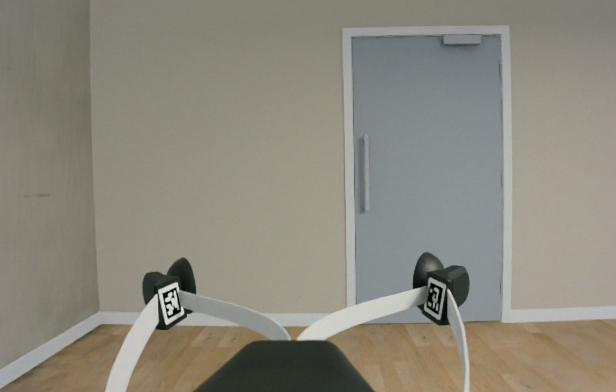

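>>> wait --seconds 5

>>> move --blocking false --r1 '{"base": {"strafe_m": -0.1}}' --r2 '{"base": {"strafe_m": -0.33, "translate_m": 0.35}}'

>>> wait --seconds 1.5

>>> wait --seconds 2.5 --cameras '["r2_head_camera","r2_wrist_camera"]'

Scene clock: 128.03 s.
earlier move: r2 done
r1.base_odometry: x=-0.948 y=+1.112 heading=-2.374
r1.turned_by_wheels: +0.000
r1.turned_by_imu: +0.000
r1.base_tilt: forward=-1.6 right=+1.3
r1.lidar_m: 0.89 0.90 1.21 2.21 2.32 2.03 1.96 2.05 2.58 2.49 1.18 0.95
r1.base_status: done
r1.joint_positions: lift_m=+0.400 arm_m=+0.000 wrist_yaw_rad=+3.052 wrist_pitch_rad=+0.002 wrist_roll_rad=+0.000 gripper_m=+0.056
r1.joint_status: all done
r1.measured_speeds: all 0
r1.motor_effort: lift_m=+24(28) arm_m=-3(4) wheel_0=-3(7) wheel_1=-1(8) wheel_2=-2(6)
r1.servo_current: wrist_yaw_rad=46(72) wrist_pitch_rad=33(52) wrist_roll_rad=59(65) gripper_m=39(52)
r1.hand_pose: x=-0.1085 y=+0.1128 z=+0.5771 quat_wxyz=(+0.045, -0.001, +0.000, +0.999) (m; r1's base frame)
r1.wrist_depth_mm: 137 247 - - - - - / 128 141 - - - - - / 125 164 - - - - - / 138 186 - - - - - / - - - - - - - / 1808 1983 193 - 187 - 1921 / 1499 1205 1255 153 1366 1255 1397
r2.base_odometry: x=-2.852 y=-1.432 heading=-2.941
r2.turned_by_wheels: +0.000
r2.turned_by_imu: +0.003
r2.base_tilt: forward=-0.7 right=+0.0
r2.lidar_m: 1.42 1.49 1.65 1.57 1.66 2.24 - 1.15 3.29 3.15 2.03 1.41
r2.base_status: done
r2.joint_positions: lift_m=+0.780 arm_m=+0.000 wrist_yaw_rad=+0.003 wrist_pitch_rad=+0.001 wrist_roll_rad=+0.000 gripper_m=+0.130
r2.joint_status: all done
r2.measured_speeds: all 0
r2.motor_effort: lift_m=+21(21) arm_m=-4(5) wheel_0=+2(12) wheel_1=+2(10) wheel_2=+0(16)
r2.servo_current: wrist_yaw_rad=52(130) wrist_pitch_rad=46(52) wrist_roll_rad=39(59) gripper_m=59(59)
r2.hand_pose: x=+0.4596 y=-0.0866 z=+0.9576 quat_wxyz=(+1.000, +0.000, +0.001, +0.001) (m; r2's base frame)
r2.wrist_depth_mm: - - - - - - - / - - - - - - - / - - - - - - - / - - - - - - - / - - - - 1160 - - / - 186 187 - 193 - - / - - - - - - -
wait: 0.00 of 5 s (r2 has come to rest)
pictures: none

Scene clock: 128.53 s.
move: r1 moving; r2 moving
r1.base_odometry: x=-0.973 y=+1.138 heading=-2.374
r1.turned_by_wheels: +0.000
r1.turned_by_imu: +0.000
r1.base_tilt: forward=-1.6 right=+1.3
r1.lidar_m: 0.90 0.92 1.20 2.27 2.37 2.03 1.95 2.07 2.56 2.45 1.20 0.94
r1.base_status: strafe_m moving
r1.joint_positions: lift_m=+0.400 arm_m=+0.000 wrist_yaw_rad=+3.052 wrist_pitch_rad=+0.002 wrist_roll_rad=+0.000 gripper_m=+0.056
r1.joint_status: not commanded
r1.measured_speeds: translate_m=+0.000 strafe_m=-0.142 rotate_rad=-0.002 lift_m=+0.000 arm_m=+0.000 wrist_yaw_rad=+0.000 wrist_pitch_rad=+0.000 wrist_roll_rad=+0.000
r1.motor_effort: lift_m=+24(24) arm_m=-4(4) wheel_0=+9(10) wheel_1=-9(10) wheel_2=+0(2)
r1.servo_current: wrist_yaw_rad=46(65) wrist_pitch_rad=39(52) wrist_roll_rad=39(59) gripper_m=39(46)
r1.hand_pose: x=-0.1085 y=+0.1128 z=+0.5771 quat_wxyz=(+0.045, -0.001, +0.000, +0.999) (m; r1's base frame)
r1.wrist_depth_mm: 137 247 - - - - - / 127 141 - - - - - / 126 165 - - - - - / 138 185 - - - - - / - - - - - - - / 1756 1983 194 - 187 - 1983 / 1499 1308 1281 153 1366 1255 1430
r2.base_odometry: x=-2.880 y=-1.415 heading=-2.941
r2.turned_by_wheels: -0.001
r2.turned_by_imu: +0.000
r2.base_tilt: forward=-0.7 right=+0.1
r2.lidar_m: 1.39 1.48 1.66 1.60 1.67 2.30 - 1.17 3.24 3.14 2.00 1.49
r2.base_status: translate_m moving; strafe_m moving
r2.joint_positions: lift_m=+0.780 arm_m=+0.000 wrist_yaw_rad=+0.003 wrist_pitch_rad=+0.001 wrist_roll_rad=+0.000 gripper_m=+0.130
r2.joint_status: not commanded
r2.measured_speeds: translate_m=+0.094 strafe_m=-0.086 rotate_rad=+0.005 lift_m=+0.000 arm_m=+0.000 wrist_yaw_rad=+0.000 wrist_pitch_rad=+0.000 wrist_roll_rad=+0.000
r2.motor_effort: lift_m=+21(21) arm_m=-4(4) wheel_0=+8(13) wheel_1=-5(7) wheel_2=-11(12)
r2.servo_current: wrist_yaw_rad=33(65) wrist_pitch_rad=39(46) wrist_roll_rad=46(52) gripper_m=52(59)
r2.hand_pose: x=+0.4596 y=-0.0866 z=+0.9576 quat_wxyz=(+1.000, +0.000, +0.001, +0.001) (m; r2's base frame)
r2.wrist_depth_mm: - - - - - - - / - - - - - - - / - - - - - - - / - - - - - - - / - - - - - - - / - 186 187 - 190 - - / - - - - - - -
pictures: none

Scene clock: 129.50 s.
earlier move: r1 done; r2 moving
r1.base_odometry: x=-1.017 y=+1.184 heading=-2.374
r1.turned_by_wheels: +0.000
r1.turned_by_imu: +0.000
r1.base_tilt: forward=-1.6 right=+1.2
r1.lidar_m: 0.89 0.93 1.20 2.32 2.42 2.04 1.94 2.06 2.49 2.40 1.17 0.94
r1.base_status: done
r1.joint_positions: lift_m=+0.400 arm_m=+0.000 wrist_yaw_rad=+3.052 wrist_pitch_rad=+0.002 wrist_roll_rad=+0.000 gripper_m=+0.056
r1.joint_status: not commanded
r1.measured_speeds: all 0
r1.motor_effort: lift_m=+24(24) arm_m=-3(4) wheel_0=+0(10) wheel_1=+0(10) wheel_2=+0(2)
r1.servo_current: wrist_yaw_rad=52(65) wrist_pitch_rad=46(52) wrist_roll_rad=46(78) gripper_m=39(46)
r1.hand_pose: x=-0.1085 y=+0.1128 z=+0.5771 quat_wxyz=(+0.045, -0.001, +0.000, +0.999) (m; r1's base frame)
r1.wrist_depth_mm: 137 244 - - - - - / 127 140 - - - - - / 124 162 - - - - - / 138 183 - - - - - / - - - - - - - / 1756 - 193 - 188 - 1863 / 1537 1255 1281 143 1366 1255 1430
r2.base_odometry: x=-3.080 y=-1.291 heading=-2.941
r2.turned_by_wheels: +0.000
r2.turned_by_imu: +0.000
r2.base_tilt: forward=-0.7 right=+0.1
r2.lidar_m: 1.18 1.29 1.76 1.76 1.83 2.54 1.28 1.23 3.10 2.99 1.75 1.29
r2.base_status: translate_m moving; strafe_m moving
r2.joint_positions: lift_m=+0.780 arm_m=+0.000 wrist_yaw_rad=+0.003 wrist_pitch_rad=+0.001 wrist_roll_rad=+0.000 gripper_m=+0.130
r2.joint_status: not commanded
r2.measured_speeds: translate_m=+0.219 strafe_m=-0.205 rotate_rad=-0.004 lift_m=+0.000 arm_m=+0.000 wrist_yaw_rad=+0.000 wrist_pitch_rad=+0.000 wrist_roll_rad=+0.000
r2.motor_effort: lift_m=+21(21) arm_m=-4(4) wheel_0=+2(14) wheel_1=-4(8) wheel_2=-10(13)
r2.servo_current: wrist_yaw_rad=39(65) wrist_pitch_rad=39(46) wrist_roll_rad=39(52) gripper_m=52(59)
r2.hand_pose: x=+0.4596 y=-0.0866 z=+0.9576 quat_wxyz=(+1.000, +0.000, +0.001, +0.001) (m; r2's base frame)
r2.wrist_depth_mm: - - - - - - - / - - - - - - - / - - - - - - - / - - - - - - - / - - - - - - - / - 186 187 - 190 - - / - - - - - - -
wait: 0.97 of 1.5 s (r1 has come to rest)
pictures: none

Scene clock: 131.07 s.
earlier move: r2 done
r1.base_odometry: x=-1.017 y=+1.184 heading=-2.374
r1.turned_by_wheels: +0.000
r1.turned_by_imu: +0.000
r1.base_tilt: forward=-1.6 right=+1.3
r1.lidar_m: 0.89 0.93 1.17 2.31 2.42 2.03 1.94 2.08 2.48 2.38 1.20 0.95
r1.base_status: done
r1.joint_positions: lift_m=+0.400 arm_m=+0.000 wrist_yaw_rad=+3.052 wrist_pitch_rad=+0.002 wrist_roll_rad=+0.000 gripper_m=+0.056
r1.joint_status: not commanded
r1.measured_speeds: all 0
r1.motor_effort: lift_m=+24(24) arm_m=-3(4) wheel_0=+0(10) wheel_1=+0(10) wheel_2=+0(2)
r1.servo_current: wrist_yaw_rad=52(65) wrist_pitch_rad=39(52) wrist_roll_rad=46(78) gripper_m=46(46)
r1.hand_pose: x=-0.1085 y=+0.1128 z=+0.5771 quat_wxyz=(+0.045, -0.001, +0.000, +0.999) (m; r1's base frame)
r1.wrist_depth_mm: 137 244 - - - - - / 127 140 - - - - - / 124 161 - - - - - / 138 185 - - - - - / - - - - - - - / 1808 - 193 - 188 - 1921 / 1499 1255 1255 143 1336 1308 1366
r2.base_odometry: x=-3.260 y=-1.179 heading=-2.941
r2.turned_by_wheels: +0.000
r2.turned_by_imu: +0.000
r2.base_tilt: forward=-0.6 right=+0.1
r2.lidar_m: 1.00 1.13 1.53 1.91 1.97 2.76 1.39 1.33 2.92 2.85 1.53 1.11
r2.base_status: done
r2.joint_positions: lift_m=+0.780 arm_m=+0.000 wrist_yaw_rad=+0.003 wrist_pitch_rad=+0.001 wrist_roll_rad=+0.000 gripper_m=+0.130
r2.joint_status: not commanded
r2.measured_speeds: all 0
r2.motor_effort: lift_m=+21(21) arm_m=-4(5) wheel_0=+3(14) wheel_1=-4(8) wheel_2=-4(13)
r2.servo_current: wrist_yaw_rad=59(65) wrist_pitch_rad=39(46) wrist_roll_rad=59(65) gripper_m=52(59)
r2.hand_pose: x=+0.4596 y=-0.0866 z=+0.9576 quat_wxyz=(+1.000, +0.000, +0.001, +0.001) (m; r2's base frame)
r2.wrist_depth_mm: - - - - - - - / - - - - - - - / - - - - - - - / - - - - - - - / - - - - - - - / - 186 187 - 190 - - / - - - - - - -
wait: 1.57 of 2.5 s (r2 has come to rest)
pictures: r2_head_camera, r2_wrist_camera
Images, in order (width x height): r2_head_camera 420x560, r2_wrist_camera 616x392.

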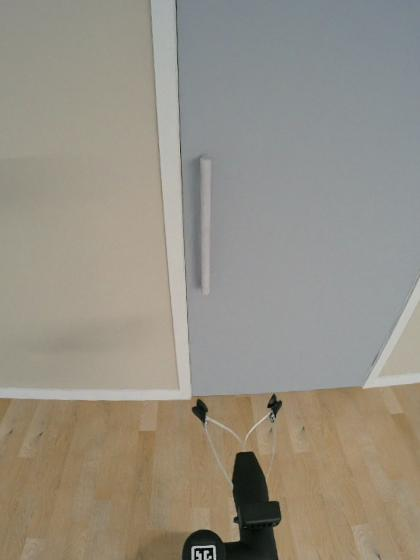

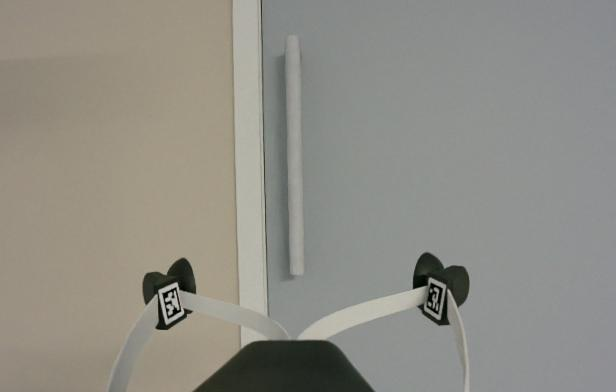

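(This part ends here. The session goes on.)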